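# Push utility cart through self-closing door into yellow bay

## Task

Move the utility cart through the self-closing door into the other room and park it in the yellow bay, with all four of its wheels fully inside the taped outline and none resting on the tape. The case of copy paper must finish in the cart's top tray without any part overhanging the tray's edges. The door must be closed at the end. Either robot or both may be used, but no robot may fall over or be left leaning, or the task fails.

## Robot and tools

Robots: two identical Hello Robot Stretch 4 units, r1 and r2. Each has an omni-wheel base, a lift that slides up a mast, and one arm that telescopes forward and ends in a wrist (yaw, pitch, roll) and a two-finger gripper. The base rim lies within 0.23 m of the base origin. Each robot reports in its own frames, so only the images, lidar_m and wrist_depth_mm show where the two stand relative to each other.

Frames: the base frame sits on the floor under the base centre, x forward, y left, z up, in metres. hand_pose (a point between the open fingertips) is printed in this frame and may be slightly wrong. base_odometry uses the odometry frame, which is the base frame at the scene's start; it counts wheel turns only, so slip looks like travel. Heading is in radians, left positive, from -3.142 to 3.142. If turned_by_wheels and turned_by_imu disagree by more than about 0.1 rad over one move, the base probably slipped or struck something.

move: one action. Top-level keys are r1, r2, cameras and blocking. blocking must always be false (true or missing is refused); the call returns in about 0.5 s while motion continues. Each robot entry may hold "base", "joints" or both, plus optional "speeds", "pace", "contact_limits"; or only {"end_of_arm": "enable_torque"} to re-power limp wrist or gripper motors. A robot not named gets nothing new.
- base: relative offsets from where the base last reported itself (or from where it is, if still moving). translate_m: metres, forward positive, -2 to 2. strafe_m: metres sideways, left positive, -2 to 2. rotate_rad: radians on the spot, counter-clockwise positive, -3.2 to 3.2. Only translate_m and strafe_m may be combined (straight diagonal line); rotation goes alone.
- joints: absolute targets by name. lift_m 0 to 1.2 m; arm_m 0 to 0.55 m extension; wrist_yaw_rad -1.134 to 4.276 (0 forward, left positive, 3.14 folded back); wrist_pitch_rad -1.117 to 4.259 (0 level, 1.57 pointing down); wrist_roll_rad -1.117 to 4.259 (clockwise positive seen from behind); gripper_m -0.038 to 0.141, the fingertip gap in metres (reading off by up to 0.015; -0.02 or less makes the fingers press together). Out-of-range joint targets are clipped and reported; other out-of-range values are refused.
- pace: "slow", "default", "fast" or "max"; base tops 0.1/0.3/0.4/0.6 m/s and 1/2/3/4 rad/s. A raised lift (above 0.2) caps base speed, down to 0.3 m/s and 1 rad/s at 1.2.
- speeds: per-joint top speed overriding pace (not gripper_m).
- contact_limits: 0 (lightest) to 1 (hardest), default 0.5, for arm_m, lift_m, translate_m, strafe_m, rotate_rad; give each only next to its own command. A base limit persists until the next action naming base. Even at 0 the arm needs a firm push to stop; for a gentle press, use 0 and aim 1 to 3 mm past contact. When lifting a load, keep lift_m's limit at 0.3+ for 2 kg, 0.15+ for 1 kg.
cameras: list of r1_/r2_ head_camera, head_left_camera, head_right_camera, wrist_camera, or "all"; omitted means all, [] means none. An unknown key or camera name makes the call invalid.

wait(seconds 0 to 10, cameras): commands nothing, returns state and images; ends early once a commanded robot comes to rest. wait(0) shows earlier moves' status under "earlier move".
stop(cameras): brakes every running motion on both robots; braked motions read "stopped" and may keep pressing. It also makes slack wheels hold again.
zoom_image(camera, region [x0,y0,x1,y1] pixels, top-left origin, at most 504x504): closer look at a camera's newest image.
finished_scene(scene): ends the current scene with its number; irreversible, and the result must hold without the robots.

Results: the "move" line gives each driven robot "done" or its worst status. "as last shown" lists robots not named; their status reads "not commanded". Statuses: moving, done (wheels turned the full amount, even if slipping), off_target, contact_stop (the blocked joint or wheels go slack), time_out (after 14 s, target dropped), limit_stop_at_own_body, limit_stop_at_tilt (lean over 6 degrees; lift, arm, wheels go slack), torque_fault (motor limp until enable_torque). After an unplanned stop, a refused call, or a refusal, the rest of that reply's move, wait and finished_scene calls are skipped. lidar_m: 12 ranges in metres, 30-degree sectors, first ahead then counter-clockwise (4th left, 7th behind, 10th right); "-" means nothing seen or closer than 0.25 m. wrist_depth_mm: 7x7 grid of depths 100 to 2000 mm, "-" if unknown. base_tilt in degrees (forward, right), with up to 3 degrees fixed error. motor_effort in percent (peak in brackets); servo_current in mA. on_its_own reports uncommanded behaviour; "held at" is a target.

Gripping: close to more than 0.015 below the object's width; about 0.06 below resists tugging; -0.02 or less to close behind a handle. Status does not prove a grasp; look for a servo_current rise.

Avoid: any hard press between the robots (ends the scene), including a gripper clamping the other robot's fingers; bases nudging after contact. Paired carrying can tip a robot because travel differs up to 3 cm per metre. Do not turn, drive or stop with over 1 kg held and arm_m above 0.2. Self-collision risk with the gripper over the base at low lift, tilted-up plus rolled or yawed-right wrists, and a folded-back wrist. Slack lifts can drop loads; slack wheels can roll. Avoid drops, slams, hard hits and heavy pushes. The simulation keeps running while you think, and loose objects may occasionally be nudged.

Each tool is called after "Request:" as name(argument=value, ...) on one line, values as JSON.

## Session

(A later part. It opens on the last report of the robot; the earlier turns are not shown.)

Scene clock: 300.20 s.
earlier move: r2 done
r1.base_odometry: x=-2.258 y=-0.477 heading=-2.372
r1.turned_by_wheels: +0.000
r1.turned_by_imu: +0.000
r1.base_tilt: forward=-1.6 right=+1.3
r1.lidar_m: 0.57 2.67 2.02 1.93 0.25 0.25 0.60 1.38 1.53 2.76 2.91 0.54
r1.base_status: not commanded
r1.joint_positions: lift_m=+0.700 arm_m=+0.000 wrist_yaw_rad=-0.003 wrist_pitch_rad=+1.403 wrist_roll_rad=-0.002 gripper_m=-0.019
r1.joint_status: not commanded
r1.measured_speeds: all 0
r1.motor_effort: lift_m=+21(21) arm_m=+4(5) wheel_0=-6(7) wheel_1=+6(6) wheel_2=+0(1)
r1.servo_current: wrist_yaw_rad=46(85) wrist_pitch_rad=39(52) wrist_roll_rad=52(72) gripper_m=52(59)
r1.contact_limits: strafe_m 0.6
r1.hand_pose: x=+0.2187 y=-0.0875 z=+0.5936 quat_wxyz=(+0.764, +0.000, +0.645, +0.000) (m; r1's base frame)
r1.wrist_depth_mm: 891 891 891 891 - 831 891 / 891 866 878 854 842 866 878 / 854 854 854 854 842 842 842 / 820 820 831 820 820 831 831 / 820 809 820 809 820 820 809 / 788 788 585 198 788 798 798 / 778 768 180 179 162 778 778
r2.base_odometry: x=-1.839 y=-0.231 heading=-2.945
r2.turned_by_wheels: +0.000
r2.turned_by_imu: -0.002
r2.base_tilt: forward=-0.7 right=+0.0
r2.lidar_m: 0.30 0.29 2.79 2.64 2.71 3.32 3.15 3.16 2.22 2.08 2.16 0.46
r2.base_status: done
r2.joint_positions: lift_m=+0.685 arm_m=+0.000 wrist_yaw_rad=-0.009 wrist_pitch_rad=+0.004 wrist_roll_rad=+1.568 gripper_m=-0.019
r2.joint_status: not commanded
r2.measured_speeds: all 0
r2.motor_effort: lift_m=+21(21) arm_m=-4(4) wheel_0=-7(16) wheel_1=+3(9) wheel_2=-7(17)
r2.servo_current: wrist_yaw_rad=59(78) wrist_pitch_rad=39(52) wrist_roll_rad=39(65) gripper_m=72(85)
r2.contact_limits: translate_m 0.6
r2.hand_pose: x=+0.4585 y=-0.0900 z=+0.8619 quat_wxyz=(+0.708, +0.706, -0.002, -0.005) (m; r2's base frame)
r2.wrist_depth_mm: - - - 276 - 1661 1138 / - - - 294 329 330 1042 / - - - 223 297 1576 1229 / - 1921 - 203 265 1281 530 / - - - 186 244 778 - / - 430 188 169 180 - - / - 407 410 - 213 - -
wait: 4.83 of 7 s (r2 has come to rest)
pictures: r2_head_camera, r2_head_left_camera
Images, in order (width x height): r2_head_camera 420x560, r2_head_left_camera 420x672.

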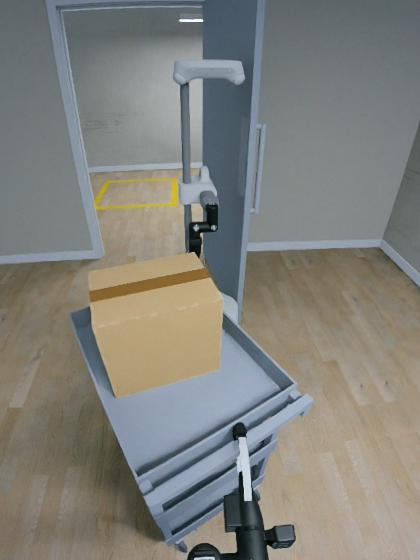

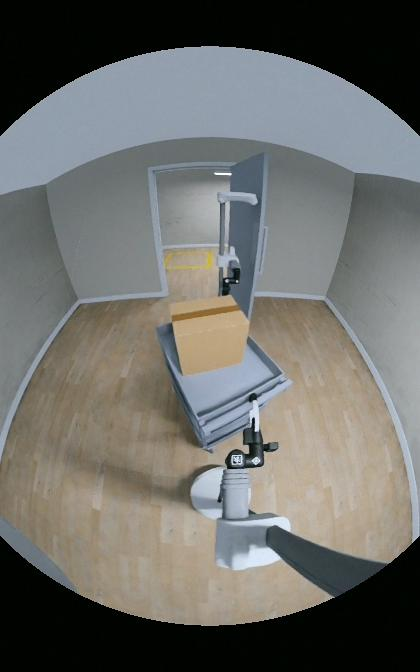

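Request:
move(blocking=false, cameras=[], r2={"base":{"translate_m":0.41,"strafe_m":0.28},"pace":"slow","contact_limits":{"translate_m":0.6}})

Request:
wait(seconds=8, cameras=["r2_head_camera","r2_head_left_camera"])

Scene clock: 307.73 s.
move: r2 moving
r1: as last shown
r1.lidar_m: 0.56 2.65 2.00 1.92 0.25 0.25 0.59 1.37 1.56 2.80 2.94 0.52
r1.motor_effort: lift_m=+21(21) arm_m=+5(5) wheel_0=-6(6) wheel_1=+6(6) wheel_2=+0(1)
r1.servo_current: wrist_yaw_rad=52(72) wrist_pitch_rad=39(46) wrist_roll_rad=46(59) gripper_m=52(65)
r1.contact_limits: strafe_m 0.6
r1.wrist_depth_mm: 878 891 891 878 - 788 878 / 866 866 866 866 866 866 878 / 842 854 854 842 854 842 842 / 831 820 820 820 831 831 831 / 809 809 809 809 820 809 798 / 798 798 585 198 809 788 778 / 778 768 180 180 162 778 778
r2.base_odometry: x=-1.849 y=-0.241 heading=-2.946
r2.turned_by_wheels: -0.001
r2.turned_by_imu: -0.001
r2.base_tilt: forward=-0.7 right=+0.1
r2.lidar_m: 0.30 0.30 2.80 2.64 2.74 3.35 3.19 3.17 2.26 2.09 2.16 0.47
r2.base_status: translate_m moving; strafe_m moving
r2.joint_positions: lift_m=+0.685 arm_m=+0.000 wrist_yaw_rad=-0.009 wrist_pitch_rad=+0.004 wrist_roll_rad=+1.568 gripper_m=-0.019
r2.joint_status: not commanded
r2.measured_speeds: translate_m=+0.046 strafe_m=+0.031 rotate_rad=+0.001 lift_m=+0.000 arm_m=+0.000 wrist_yaw_rad=+0.000 wrist_pitch_rad=+0.000 wrist_roll_rad=+0.000
r2.motor_effort: lift_m=+21(21) arm_m=-4(4) wheel_0=-8(11) wheel_1=+6(8) wheel_2=-14(17)
r2.servo_current: wrist_yaw_rad=72(72) wrist_pitch_rad=39(52) wrist_roll_rad=39(52) gripper_m=78(78)
r2.contact_limits: translate_m 0.6
r2.hand_pose: x=+0.4585 y=-0.0900 z=+0.8619 quat_wxyz=(+0.708, +0.706, -0.002, -0.005) (m; r2's base frame)
r2.wrist_depth_mm: - - - 277 - 1661 1160 / - - - 296 329 334 1042 / - - - 224 296 1576 1229 / - - - 203 265 1281 525 / - - - 186 244 778 - / - 430 187 168 181 - - / - 415 410 - 213 - -
pictures: none
No camera images: "cameras" was empty.

Scene clock: 313.37 s.
earlier move: r2 done
r1.base_odometry: x=-2.258 y=-0.477 heading=-2.372
r1.turned_by_wheels: +0.000
r1.turned_by_imu: +0.000
r1.base_tilt: forward=-1.6 right=+1.3
r1.lidar_m: 0.62 2.69 1.99 1.93 0.25 0.25 0.58 1.39 1.55 2.80 0.30 0.36
r1.base_status: not commanded
r1.joint_positions: lift_m=+0.700 arm_m=+0.000 wrist_yaw_rad=-0.003 wrist_pitch_rad=+1.403 wrist_roll_rad=-0.002 gripper_m=-0.019
r1.joint_status: not commanded
r1.measured_speeds: all 0
r1.motor_effort: lift_m=+21(21) arm_m=+4(5) wheel_0=-5(7) wheel_1=+6(6) wheel_2=+0(1)
r1.servo_current: wrist_yaw_rad=46(72) wrist_pitch_rad=33(52) wrist_roll_rad=26(65) gripper_m=59(65)
r1.contact_limits: strafe_m 0.6
r1.hand_pose: x=+0.2187 y=-0.0875 z=+0.5936 quat_wxyz=(+0.764, +0.000, +0.645, +0.000) (m; r1's base frame)
r1.wrist_depth_mm: 878 891 891 878 - - - / 878 878 866 866 - - - / 854 842 842 842 831 - - / 831 831 820 831 820 - - / 798 809 820 820 809 - - / 798 809 591 198 798 609 - / 778 768 180 179 162 427 -
r2.base_odometry: x=-2.186 y=-0.586 heading=-2.945
r2.turned_by_wheels: +0.000
r2.turned_by_imu: +0.001
r2.base_tilt: forward=-0.7 right=+0.1
r2.lidar_m: 0.33 0.32 2.52 2.38 2.47 3.26 3.65 3.54 2.51 2.33 2.43 0.46
r2.base_status: done
r2.joint_positions: lift_m=+0.685 arm_m=+0.000 wrist_yaw_rad=-0.007 wrist_pitch_rad=+0.004 wrist_roll_rad=+1.568 gripper_m=-0.019
r2.joint_status: not commanded
r2.measured_speeds: all 0
r2.motor_effort: lift_m=+21(21) arm_m=-4(4) wheel_0=-4(11) wheel_1=+4(8) wheel_2=-8(17)
r2.servo_current: wrist_yaw_rad=52(78) wrist_pitch_rad=46(52) wrist_roll_rad=39(65) gripper_m=85(85)
r2.contact_limits: translate_m 0.6
r2.hand_pose: x=+0.4586 y=-0.0895 z=+0.8619 quat_wxyz=(+0.708, +0.706, -0.001, -0.004) (m; r2's base frame)
r2.wrist_depth_mm: - - - 245 - 1661 1098 / - - 1060 226 306 312 312 / - - - 210 273 1118 917 / - - - 196 256 1863 - / - - 442 184 240 831 - / - 430 189 171 180 - - / - 415 418 - 216 - -
wait: 5.63 of 8 s (r2 has come to rest)
pictures: r2_head_camera, r2_head_left_camera
Images, in order (width x height): r2_head_camera 420x560, r2_head_left_camera 420x672.

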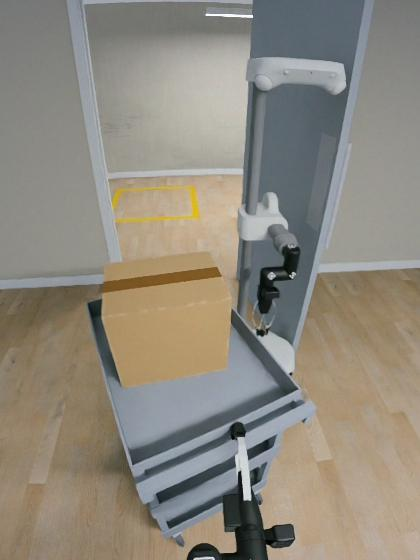

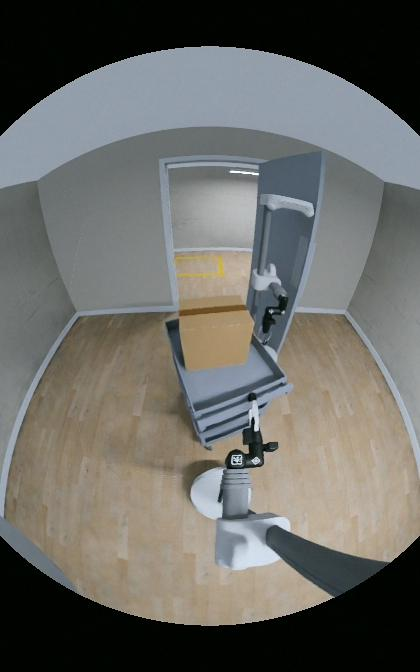

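Request:
move(blocking=false, cameras=[], r2={"base":{"translate_m":0.08,"strafe_m":0.15},"pace":"slow","contact_limits":{"translate_m":0.6}})

Request:
wait(seconds=4, cameras=["r2_head_camera","r1_head_left_camera"])

Scene clock: 325.90 s.
move: r2 moving
r1: as last shown
r1.base_tilt: forward=-1.6 right=+1.2
r1.lidar_m: 0.61 2.66 1.94 1.94 0.25 0.26 0.59 1.37 1.54 2.79 0.32 0.37
r1.motor_effort: lift_m=+21(21) arm_m=+5(5) wheel_0=-6(6) wheel_1=+6(6) wheel_2=+0(1)
r1.servo_current: wrist_yaw_rad=52(72) wrist_pitch_rad=46(52) wrist_roll_rad=52(59) gripper_m=52(59)
r1.contact_limits: strafe_m 0.6
r1.wrist_depth_mm: 878 891 891 904 - - - / 866 854 866 878 - - - / 854 854 842 831 842 - - / 820 831 831 831 809 - - / 798 820 820 809 820 - - / 798 788 591 199 778 609 - / 788 768 179 179 162 455 -
r2.base_odometry: x=-2.190 y=-0.598 heading=-2.946
r2.turned_by_wheels: -0.001
r2.turned_by_imu: -0.001
r2.base_tilt: forward=-0.7 right=+0.1
r2.lidar_m: 0.32 0.33 2.51 2.36 2.43 3.20 3.64 3.57 2.49 2.34 2.44 0.45
r2.base_status: translate_m moving; strafe_m moving
r2.joint_positions: lift_m=+0.685 arm_m=+0.000 wrist_yaw_rad=-0.007 wrist_pitch_rad=+0.004 wrist_roll_rad=+1.568 gripper_m=-0.019
r2.joint_status: not commanded
r2.measured_speeds: translate_m=+0.024 strafe_m=+0.042 rotate_rad=+0.001 lift_m=+0.000 arm_m=+0.000 wrist_yaw_rad=+0.000 wrist_pitch_rad=+0.000 wrist_roll_rad=+0.000
r2.motor_effort: lift_m=+21(21) arm_m=-4(4) wheel_0=-12(12) wheel_1=+6(9) wheel_2=-12(13)
r2.servo_current: wrist_yaw_rad=52(65) wrist_pitch_rad=39(46) wrist_roll_rad=59(59) gripper_m=78(78)
r2.contact_limits: translate_m 0.6
r2.hand_pose: x=+0.4586 y=-0.0895 z=+0.8619 quat_wxyz=(+0.708, +0.706, -0.001, -0.004) (m; r2's base frame)
r2.wrist_depth_mm: - - - 247 - 1661 1098 / - - 1078 285 304 314 315 / - - - 210 274 1060 931 / - - - 196 256 1708 - / - - 442 183 241 831 - / - 433 188 170 180 - - / - 413 415 - 216 - -
pictures: none
No camera images: "cameras" was empty.

Scene clock: 328.37 s.
earlier move: r2 done
r1.base_odometry: x=-2.258 y=-0.477 heading=-2.372
r1.turned_by_wheels: +0.000
r1.turned_by_imu: +0.000
r1.base_tilt: forward=-1.6 right=+1.3
r1.lidar_m: 4.75 2.69 1.99 1.93 0.25 0.25 0.54 1.34 1.54 0.34 0.33 0.43
r1.base_status: not commanded
r1.joint_positions: lift_m=+0.700 arm_m=+0.000 wrist_yaw_rad=-0.003 wrist_pitch_rad=+1.403 wrist_roll_rad=-0.002 gripper_m=-0.019
r1.joint_status: not commanded
r1.measured_speeds: all 0
r1.motor_effort: lift_m=+21(21) arm_m=+5(5) wheel_0=-6(7) wheel_1=+6(6) wheel_2=+0(1)
r1.servo_current: wrist_yaw_rad=59(72) wrist_pitch_rad=39(52) wrist_roll_rad=46(65) gripper_m=59(65)
r1.contact_limits: strafe_m 0.6
r1.hand_pose: x=+0.2187 y=-0.0875 z=+0.5936 quat_wxyz=(+0.764, +0.000, +0.645, +0.000) (m; r1's base frame)
r1.wrist_depth_mm: 878 891 891 878 866 - - / 866 866 866 866 854 - - / 854 842 854 854 842 - - / 831 831 831 820 820 - - / 820 820 809 809 798 - - / 798 798 580 198 788 627 - / 768 778 180 180 162 - -
r2.base_odometry: x=-2.236 y=-0.748 heading=-2.946
r2.turned_by_wheels: +0.000
r2.turned_by_imu: +0.000
r2.base_tilt: forward=-0.7 right=+0.1
r2.lidar_m: 0.36 0.35 2.37 2.24 2.30 3.05 3.69 3.77 2.66 2.50 2.59 0.42
r2.base_status: done
r2.joint_positions: lift_m=+0.685 arm_m=+0.000 wrist_yaw_rad=-0.006 wrist_pitch_rad=+0.004 wrist_roll_rad=+1.568 gripper_m=-0.019
r2.joint_status: not commanded
r2.measured_speeds: all 0
r2.motor_effort: lift_m=+21(21) arm_m=-4(4) wheel_0=-8(18) wheel_1=+3(9) wheel_2=-7(13)
r2.servo_current: wrist_yaw_rad=65(78) wrist_pitch_rad=39(52) wrist_roll_rad=46(59) gripper_m=78(85)
r2.contact_limits: translate_m 0.6
r2.hand_pose: x=+0.4587 y=-0.0893 z=+0.8619 quat_wxyz=(+0.708, +0.706, -0.001, -0.004) (m; r2's base frame)
r2.wrist_depth_mm: - - 778 245 283 291 778 / - - - 207 273 976 842 / - - - 197 258 1708 - / - - - 187 248 820 - / - 439 442 182 238 831 - / - 439 190 171 181 - - / - 143 433 - 222 - -
wait: 2.47 of 4 s (r2 has come to rest)
pictures: r1_head_left_camera, r2_head_camera
Images, in order (width x height): r1_head_left_camera 420x672, r2_head_camera 420x560.

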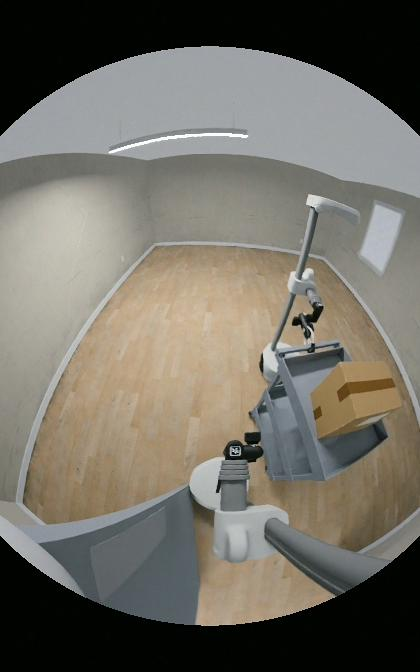

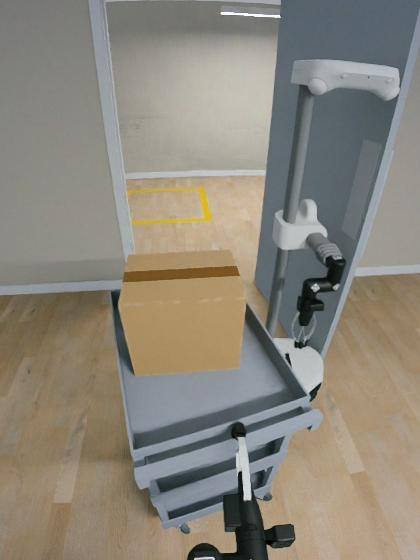

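Request:
move(blocking=false, cameras=[], r2={"base":{"translate_m":0.27,"strafe_m":0.07},"pace":"slow","contact_limits":{"translate_m":0.6}})

Request:
wait(seconds=5, cameras=["r2_head_camera","r1_head_left_camera"])

Scene clock: 332.27 s.
move: r2 moving
r1: as last shown
r1.lidar_m: 4.76 2.66 2.01 1.93 0.25 0.25 0.57 1.36 1.54 0.33 0.33 0.42
r1.motor_effort: lift_m=+21(21) arm_m=+4(5) wheel_0=-6(7) wheel_1=+6(6) wheel_2=+1(1)
r1.servo_current: wrist_yaw_rad=52(65) wrist_pitch_rad=52(52) wrist_roll_rad=46(59) gripper_m=59(59)
r1.contact_limits: strafe_m 0.6
r1.wrist_depth_mm: 891 891 904 878 878 - - / 866 866 866 878 842 - - / 854 842 842 854 831 - - / 842 820 820 820 820 - - / 809 809 809 798 809 621 - / 788 788 585 198 798 647 - / 778 768 180 180 162 - -
r2.base_odometry: x=-2.247 y=-0.754 heading=-2.946
r2.turned_by_wheels: +0.000
r2.turned_by_imu: +0.000
r2.base_tilt: forward=-0.7 right=+0.1
r2.lidar_m: 0.35 0.34 2.38 2.25 2.29 3.01 3.75 3.77 2.67 2.50 2.56 0.45
r2.base_status: translate_m moving; strafe_m moving
r2.joint_positions: lift_m=+0.685 arm_m=+0.000 wrist_yaw_rad=-0.006 wrist_pitch_rad=+0.004 wrist_roll_rad=+1.568 gripper_m=-0.019
r2.joint_status: not commanded
r2.measured_speeds: translate_m=+0.049 strafe_m=+0.013 rotate_rad=+0.000 lift_m=+0.000 arm_m=+0.000 wrist_yaw_rad=+0.000 wrist_pitch_rad=+0.000 wrist_roll_rad=+0.000
r2.motor_effort: lift_m=+21(21) arm_m=-3(4) wheel_0=+3(7) wheel_1=+8(9) wheel_2=-16(16)
r2.servo_current: wrist_yaw_rad=59(59) wrist_pitch_rad=46(52) wrist_roll_rad=39(59) gripper_m=78(78)
r2.contact_limits: translate_m 0.6
r2.hand_pose: x=+0.4587 y=-0.0893 z=+0.8619 quat_wxyz=(+0.708, +0.706, -0.001, -0.004) (m; r2's base frame)
r2.wrist_depth_mm: - - 759 242 283 290 778 / - - - 207 273 960 831 / - - - 197 258 1708 - / - - - 187 247 831 - / - 439 442 181 236 831 - / - 436 187 172 180 - - / - 143 430 - 220 - -
pictures: none
No camera images: "cameras" was empty.

Scene clock: 335.80 s.
earlier move: r2 done
r1.base_odometry: x=-2.258 y=-0.477 heading=-2.372
r1.turned_by_wheels: +0.000
r1.turned_by_imu: +0.000
r1.base_tilt: forward=-1.6 right=+1.2
r1.lidar_m: 4.73 2.70 1.99 1.94 0.25 0.25 0.57 1.38 0.46 0.38 0.37 0.44
r1.base_status: not commanded
r1.joint_positions: lift_m=+0.700 arm_m=+0.000 wrist_yaw_rad=-0.003 wrist_pitch_rad=+1.403 wrist_roll_rad=-0.002 gripper_m=-0.019
r1.joint_status: not commanded
r1.measured_speeds: all 0
r1.motor_effort: lift_m=+21(21) arm_m=+4(5) wheel_0=-6(7) wheel_1=+6(6) wheel_2=+0(1)
r1.servo_current: wrist_yaw_rad=46(72) wrist_pitch_rad=46(52) wrist_roll_rad=59(72) gripper_m=52(65)
r1.contact_limits: strafe_m 0.6
r1.hand_pose: x=+0.2187 y=-0.0875 z=+0.5936 quat_wxyz=(+0.764, +0.000, +0.645, +0.000) (m; r1's base frame)
r1.wrist_depth_mm: 878 891 891 891 891 820 699 / 878 878 866 866 854 854 866 / 854 854 854 842 842 842 854 / 820 831 831 831 820 732 - / 809 809 809 798 820 640 - / 778 798 580 198 788 778 - / 778 768 179 179 162 580 -
r2.base_odometry: x=-2.486 y=-0.869 heading=-2.946
r2.turned_by_wheels: +0.000
r2.turned_by_imu: +0.001
r2.base_tilt: forward=-0.7 right=+0.1
r2.lidar_m: 0.33 0.29 2.27 2.18 2.26 2.92 4.01 3.90 2.71 2.56 2.62 0.45
r2.base_status: done
r2.joint_positions: lift_m=+0.685 arm_m=+0.000 wrist_yaw_rad=-0.002 wrist_pitch_rad=+0.004 wrist_roll_rad=+1.568 gripper_m=-0.019
r2.joint_status: not commanded
r2.measured_speeds: all 0
r2.motor_effort: lift_m=+21(21) arm_m=+4(4) wheel_0=+3(12) wheel_1=+4(9) wheel_2=-9(16)
r2.servo_current: wrist_yaw_rad=52(59) wrist_pitch_rad=46(52) wrist_roll_rad=39(65) gripper_m=85(85)
r2.contact_limits: translate_m 0.6
r2.hand_pose: x=+0.4591 y=-0.0879 z=+0.8619 quat_wxyz=(+0.708, +0.706, +0.001, -0.002) (m; r2's base frame)
r2.wrist_depth_mm: 691 691 - 248 683 699 699 / - - - 225 300 314 315 / 1756 - - 208 276 1708 508 / 1756 - - 196 256 1863 - / 1756 - 442 185 241 831 - / 1661 433 187 170 181 - - / - 143 418 - 217 - -
wait: 3.53 of 5 s (r2 has come to rest)
pictures: r1_head_left_camera, r2_head_camera
Images, in order (width x height): r1_head_left_camera 420x672, r2_head_camera 420x560.

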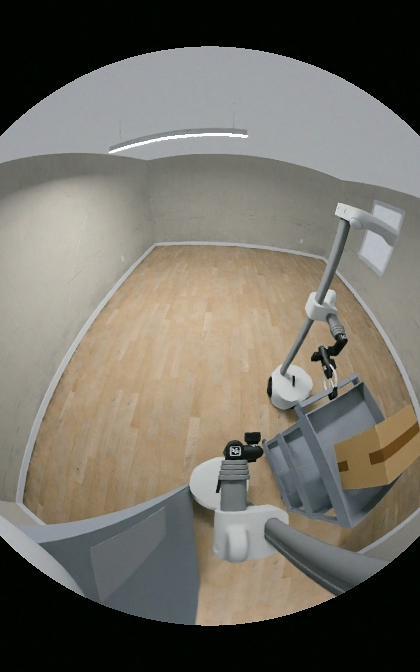

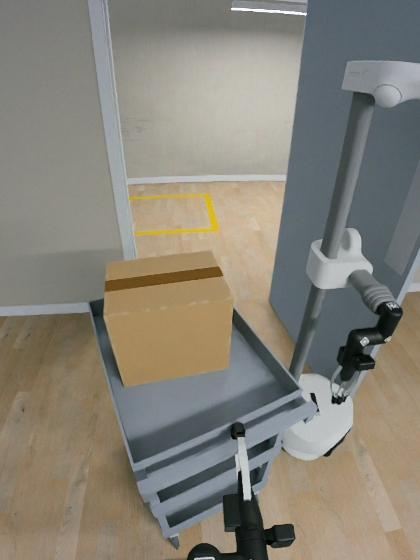

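Request:
move(blocking=false, cameras=[], r2={"base":{"translate_m":0.04,"strafe_m":0.22},"pace":"slow","contact_limits":{"translate_m":0.6}})

Request:
wait(seconds=5, cameras=["r2_head_camera","r1_head_left_camera"])

Scene clock: 345.90 s.
move: r2 moving
r1: as last shown
r1.base_tilt: forward=-1.6 right=+1.3
r1.lidar_m: 4.75 2.68 1.98 1.94 0.25 0.25 0.59 1.39 0.45 0.38 0.37 0.43
r1.motor_effort: lift_m=+21(21) arm_m=+5(5) wheel_0=-6(6) wheel_1=+6(6) wheel_2=+1(1)
r1.servo_current: wrist_yaw_rad=65(65) wrist_pitch_rad=39(46) wrist_roll_rad=52(59) gripper_m=46(59)
r1.contact_limits: strafe_m 0.6
r1.wrist_depth_mm: 891 891 891 891 891 842 707 / 878 866 878 878 854 866 854 / 842 842 842 842 842 854 854 / 831 831 831 842 831 732 - / 820 820 809 798 798 621 - / 788 778 591 198 788 798 - / 778 778 180 179 162 569 -
r2.base_odometry: x=-2.486 y=-0.882 heading=-2.948
r2.turned_by_wheels: -0.002
r2.turned_by_imu: -0.001
r2.base_tilt: forward=-0.7 right=+0.1
r2.lidar_m: 0.34 0.33 2.31 2.15 2.22 2.94 3.99 3.87 2.74 2.56 2.66 0.46
r2.base_status: translate_m moving; strafe_m moving
r2.joint_positions: lift_m=+0.685 arm_m=+0.000 wrist_yaw_rad=-0.008 wrist_pitch_rad=+0.004 wrist_roll_rad=+1.568 gripper_m=-0.019
r2.joint_status: not commanded
r2.measured_speeds: translate_m=+0.009 strafe_m=+0.051 rotate_rad=-0.001 lift_m=+0.000 arm_m=+0.000 wrist_yaw_rad=-0.021 wrist_pitch_rad=+0.000 wrist_roll_rad=+0.000
r2.motor_effort: lift_m=+21(21) arm_m=+4(4) wheel_0=-10(11) wheel_1=+6(9) wheel_2=-12(13)
r2.servo_current: wrist_yaw_rad=65(65) wrist_pitch_rad=39(46) wrist_roll_rad=46(59) gripper_m=72(78)
r2.contact_limits: translate_m 0.6
r2.hand_pose: x=+0.4586 y=-0.0897 z=+0.8619 quat_wxyz=(+0.708, +0.706, -0.001, -0.004) (m; r2's base frame)
r2.wrist_depth_mm: 691 699 - 251 699 699 723 / - - - 227 306 320 319 / 1708 - - 211 278 1661 504 / 1756 - - 196 255 1808 - / 1708 - 445 183 239 831 - / 1618 433 188 171 181 - - / - 143 415 - 216 - -
pictures: none
No camera images: "cameras" was empty.

Scene clock: 348.87 s.
earlier move: r2 done
r1.base_odometry: x=-2.258 y=-0.477 heading=-2.372
r1.turned_by_wheels: +0.000
r1.turned_by_imu: +0.000
r1.base_tilt: forward=-1.6 right=+1.3
r1.lidar_m: 4.74 2.66 2.00 1.93 0.25 0.25 0.57 1.38 0.57 0.50 0.51 0.94
r1.base_status: not commanded
r1.joint_positions: lift_m=+0.700 arm_m=+0.000 wrist_yaw_rad=-0.003 wrist_pitch_rad=+1.403 wrist_roll_rad=-0.002 gripper_m=-0.019
r1.joint_status: not commanded
r1.measured_speeds: all 0
r1.motor_effort: lift_m=+21(21) arm_m=+4(5) wheel_0=-6(7) wheel_1=+6(6) wheel_2=+0(1)
r1.servo_current: wrist_yaw_rad=65(78) wrist_pitch_rad=46(52) wrist_roll_rad=33(72) gripper_m=59(65)
r1.contact_limits: strafe_m 0.6
r1.hand_pose: x=+0.2187 y=-0.0875 z=+0.5936 quat_wxyz=(+0.764, +0.000, +0.645, +0.000) (m; r1's base frame)
r1.wrist_depth_mm: 891 878 878 891 891 891 831 / 866 866 878 866 866 854 866 / 842 842 854 842 842 854 842 / 820 820 820 809 842 831 831 / 809 798 820 809 798 809 640 / 798 788 585 198 788 798 647 / 778 768 179 180 162 768 768
r2.base_odometry: x=-2.483 y=-1.092 heading=-2.947
r2.turned_by_wheels: +0.001
r2.turned_by_imu: +0.000
r2.base_tilt: forward=-0.7 right=+0.1
r2.lidar_m: 0.34 0.37 2.07 1.96 2.02 2.65 4.10 4.11 2.95 2.77 0.88 0.45
r2.base_status: done
r2.joint_positions: lift_m=+0.685 arm_m=+0.000 wrist_yaw_rad=-0.005 wrist_pitch_rad=+0.004 wrist_roll_rad=+1.568 gripper_m=-0.019
r2.joint_status: not commanded
r2.measured_speeds: all 0
r2.motor_effort: lift_m=+21(21) arm_m=+4(4) wheel_0=-6(17) wheel_1=+4(9) wheel_2=-5(17)
r2.servo_current: wrist_yaw_rad=52(78) wrist_pitch_rad=46(46) wrist_roll_rad=39(59) gripper_m=78(85)
r2.contact_limits: translate_m 0.6
r2.hand_pose: x=+0.4588 y=-0.0889 z=+0.8619 quat_wxyz=(+0.708, +0.706, -0.001, -0.003) (m; r2's base frame)
r2.wrist_depth_mm: - - - 202 268 274 281 / - - - 196 257 1708 1182 / - - - 189 250 1708 - / - - 442 183 243 831 - / - 442 442 179 236 820 - / - 449 190 172 181 - - / - 143 445 - 225 - -
wait: 2.97 of 5 s (r2 has come to rest)
pictures: r1_head_left_camera, r2_head_camera
Images, in order (width x height): r1_head_left_camera 420x672, r2_head_camera 420x560.

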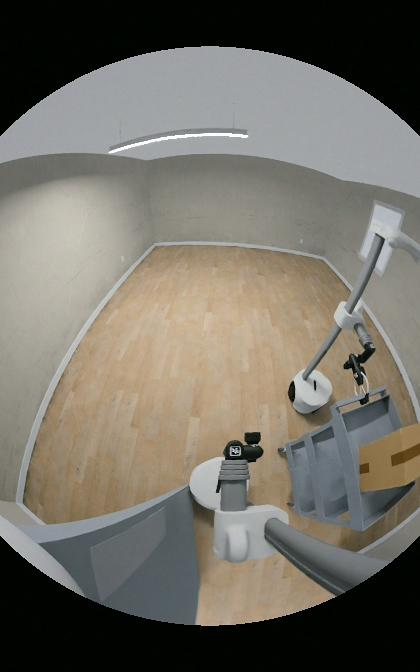

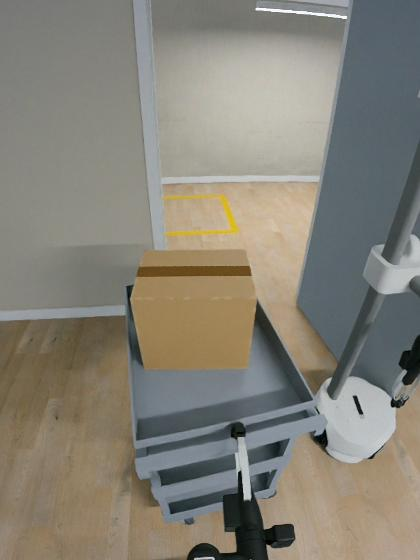

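Request:
move(blocking=false, cameras=[], r2={"base":{"translate_m":0.12,"strafe_m":0.13},"pace":"slow","contact_limits":{"translate_m":0.6}})

Request:
wait(seconds=5, cameras=["r2_head_camera"])

Scene clock: 356.13 s.
move: r2 moving
r1: as last shown
r1.lidar_m: 4.75 2.67 1.98 1.93 0.25 0.26 0.58 1.37 0.55 0.50 0.51 0.93
r1.motor_effort: lift_m=+21(21) arm_m=+4(5) wheel_0=-6(6) wheel_1=+6(6) wheel_2=+0(1)
r1.servo_current: wrist_yaw_rad=46(59) wrist_pitch_rad=39(46) wrist_roll_rad=46(59) gripper_m=46(52)
r1.contact_limits: strafe_m 0.6
r1.wrist_depth_mm: 878 891 891 891 878 878 854 / 854 866 854 866 854 842 866 / 854 854 842 842 842 842 866 / 831 831 831 831 831 831 831 / 809 788 820 820 809 798 634 / 788 798 591 198 778 788 654 / 778 768 180 180 161 768 768
r2.base_odometry: x=-2.490 y=-1.103 heading=-2.948
r2.turned_by_wheels: -0.001
r2.turned_by_imu: -0.001
r2.base_tilt: forward=-0.7 right=+0.1
r2.lidar_m: 0.36 0.37 2.06 1.97 2.01 2.65 4.08 4.09 2.92 2.78 0.88 0.43
r2.base_status: translate_m moving; strafe_m moving
r2.joint_positions: lift_m=+0.685 arm_m=+0.000 wrist_yaw_rad=-0.005 wrist_pitch_rad=+0.004 wrist_roll_rad=+1.568 gripper_m=-0.019
r2.joint_status: not commanded
r2.measured_speeds: translate_m=+0.035 strafe_m=+0.036 rotate_rad=+0.002 lift_m=+0.000 arm_m=+0.000 wrist_yaw_rad=-0.002 wrist_pitch_rad=+0.000 wrist_roll_rad=+0.000
r2.motor_effort: lift_m=+21(21) arm_m=+3(4) wheel_0=-5(9) wheel_1=+8(8) wheel_2=-14(16)
r2.servo_current: wrist_yaw_rad=39(65) wrist_pitch_rad=46(46) wrist_roll_rad=39(52) gripper_m=78(78)
r2.contact_limits: translate_m 0.6
r2.hand_pose: x=+0.4588 y=-0.0890 z=+0.8619 quat_wxyz=(+0.708, +0.706, -0.001, -0.003) (m; r2's base frame)
r2.wrist_depth_mm: - - - 202 271 282 279 / - - - 196 257 1661 1160 / - - - 189 251 1708 - / - - 442 183 243 842 - / - 442 445 178 236 842 - / - 442 189 172 181 - - / - 143 445 - 224 - -
pictures: none
No camera images: "cameras" was empty.

Scene clock: 358.67 s.
earlier move: r2 done
r1.base_odometry: x=-2.258 y=-0.477 heading=-2.372
r1.turned_by_wheels: +0.000
r1.turned_by_imu: +0.000
r1.base_tilt: forward=-1.6 right=+1.3
r1.lidar_m: 4.77 2.69 2.01 1.93 0.25 0.25 0.59 1.38 0.67 0.61 0.62 4.11
r1.base_status: not commanded
r1.joint_positions: lift_m=+0.700 arm_m=+0.000 wrist_yaw_rad=-0.003 wrist_pitch_rad=+1.403 wrist_roll_rad=-0.002 gripper_m=-0.019
r1.joint_status: not commanded
r1.measured_speeds: all 0
r1.motor_effort: lift_m=+21(21) arm_m=+4(5) wheel_0=-5(6) wheel_1=+6(6) wheel_2=+0(1)
r1.servo_current: wrist_yaw_rad=65(72) wrist_pitch_rad=46(52) wrist_roll_rad=39(72) gripper_m=46(65)
r1.contact_limits: strafe_m 0.6
r1.hand_pose: x=+0.2187 y=-0.0875 z=+0.5936 quat_wxyz=(+0.764, +0.000, +0.645, +0.000) (m; r1's base frame)
r1.wrist_depth_mm: 891 891 878 891 878 904 878 / 866 866 854 866 878 854 866 / 854 854 842 854 854 854 854 / 820 831 831 831 820 820 831 / 809 809 809 809 820 809 809 / 809 798 585 197 798 788 798 / 788 778 180 180 161 768 778
r2.base_odometry: x=-2.576 y=-1.243 heading=-2.947
r2.turned_by_wheels: +0.001
r2.turned_by_imu: +0.002
r2.base_tilt: forward=-0.7 right=+0.1
r2.lidar_m: 0.36 0.37 1.96 1.84 1.90 2.52 4.22 4.22 3.08 2.89 0.92 0.44
r2.base_status: done
r2.joint_positions: lift_m=+0.685 arm_m=+0.000 wrist_yaw_rad=-0.003 wrist_pitch_rad=+0.004 wrist_roll_rad=+1.568 gripper_m=-0.019
r2.joint_status: not commanded
r2.measured_speeds: all 0
r2.motor_effort: lift_m=+21(21) arm_m=+4(4) wheel_0=-1(9) wheel_1=+6(10) wheel_2=-8(16)
r2.servo_current: wrist_yaw_rad=33(72) wrist_pitch_rad=39(46) wrist_roll_rad=52(59) gripper_m=72(85)
r2.contact_limits: translate_m 0.6
r2.hand_pose: x=+0.4590 y=-0.0883 z=+0.8619 quat_wxyz=(+0.708, +0.706, +0.000, -0.002) (m; r2's base frame)
r2.wrist_depth_mm: - - - 198 263 281 279 / - - - 192 254 1661 1160 / - - - 187 248 1708 - / - - 442 182 242 854 - / 1464 442 445 178 235 831 - / - 445 187 172 181 - - / - 143 452 - 224 - -
wait: 2.53 of 5 s (r2 has come to rest)
pictures: r2_head_camera
Images, in order (width x height): r2_head_camera 420x560.

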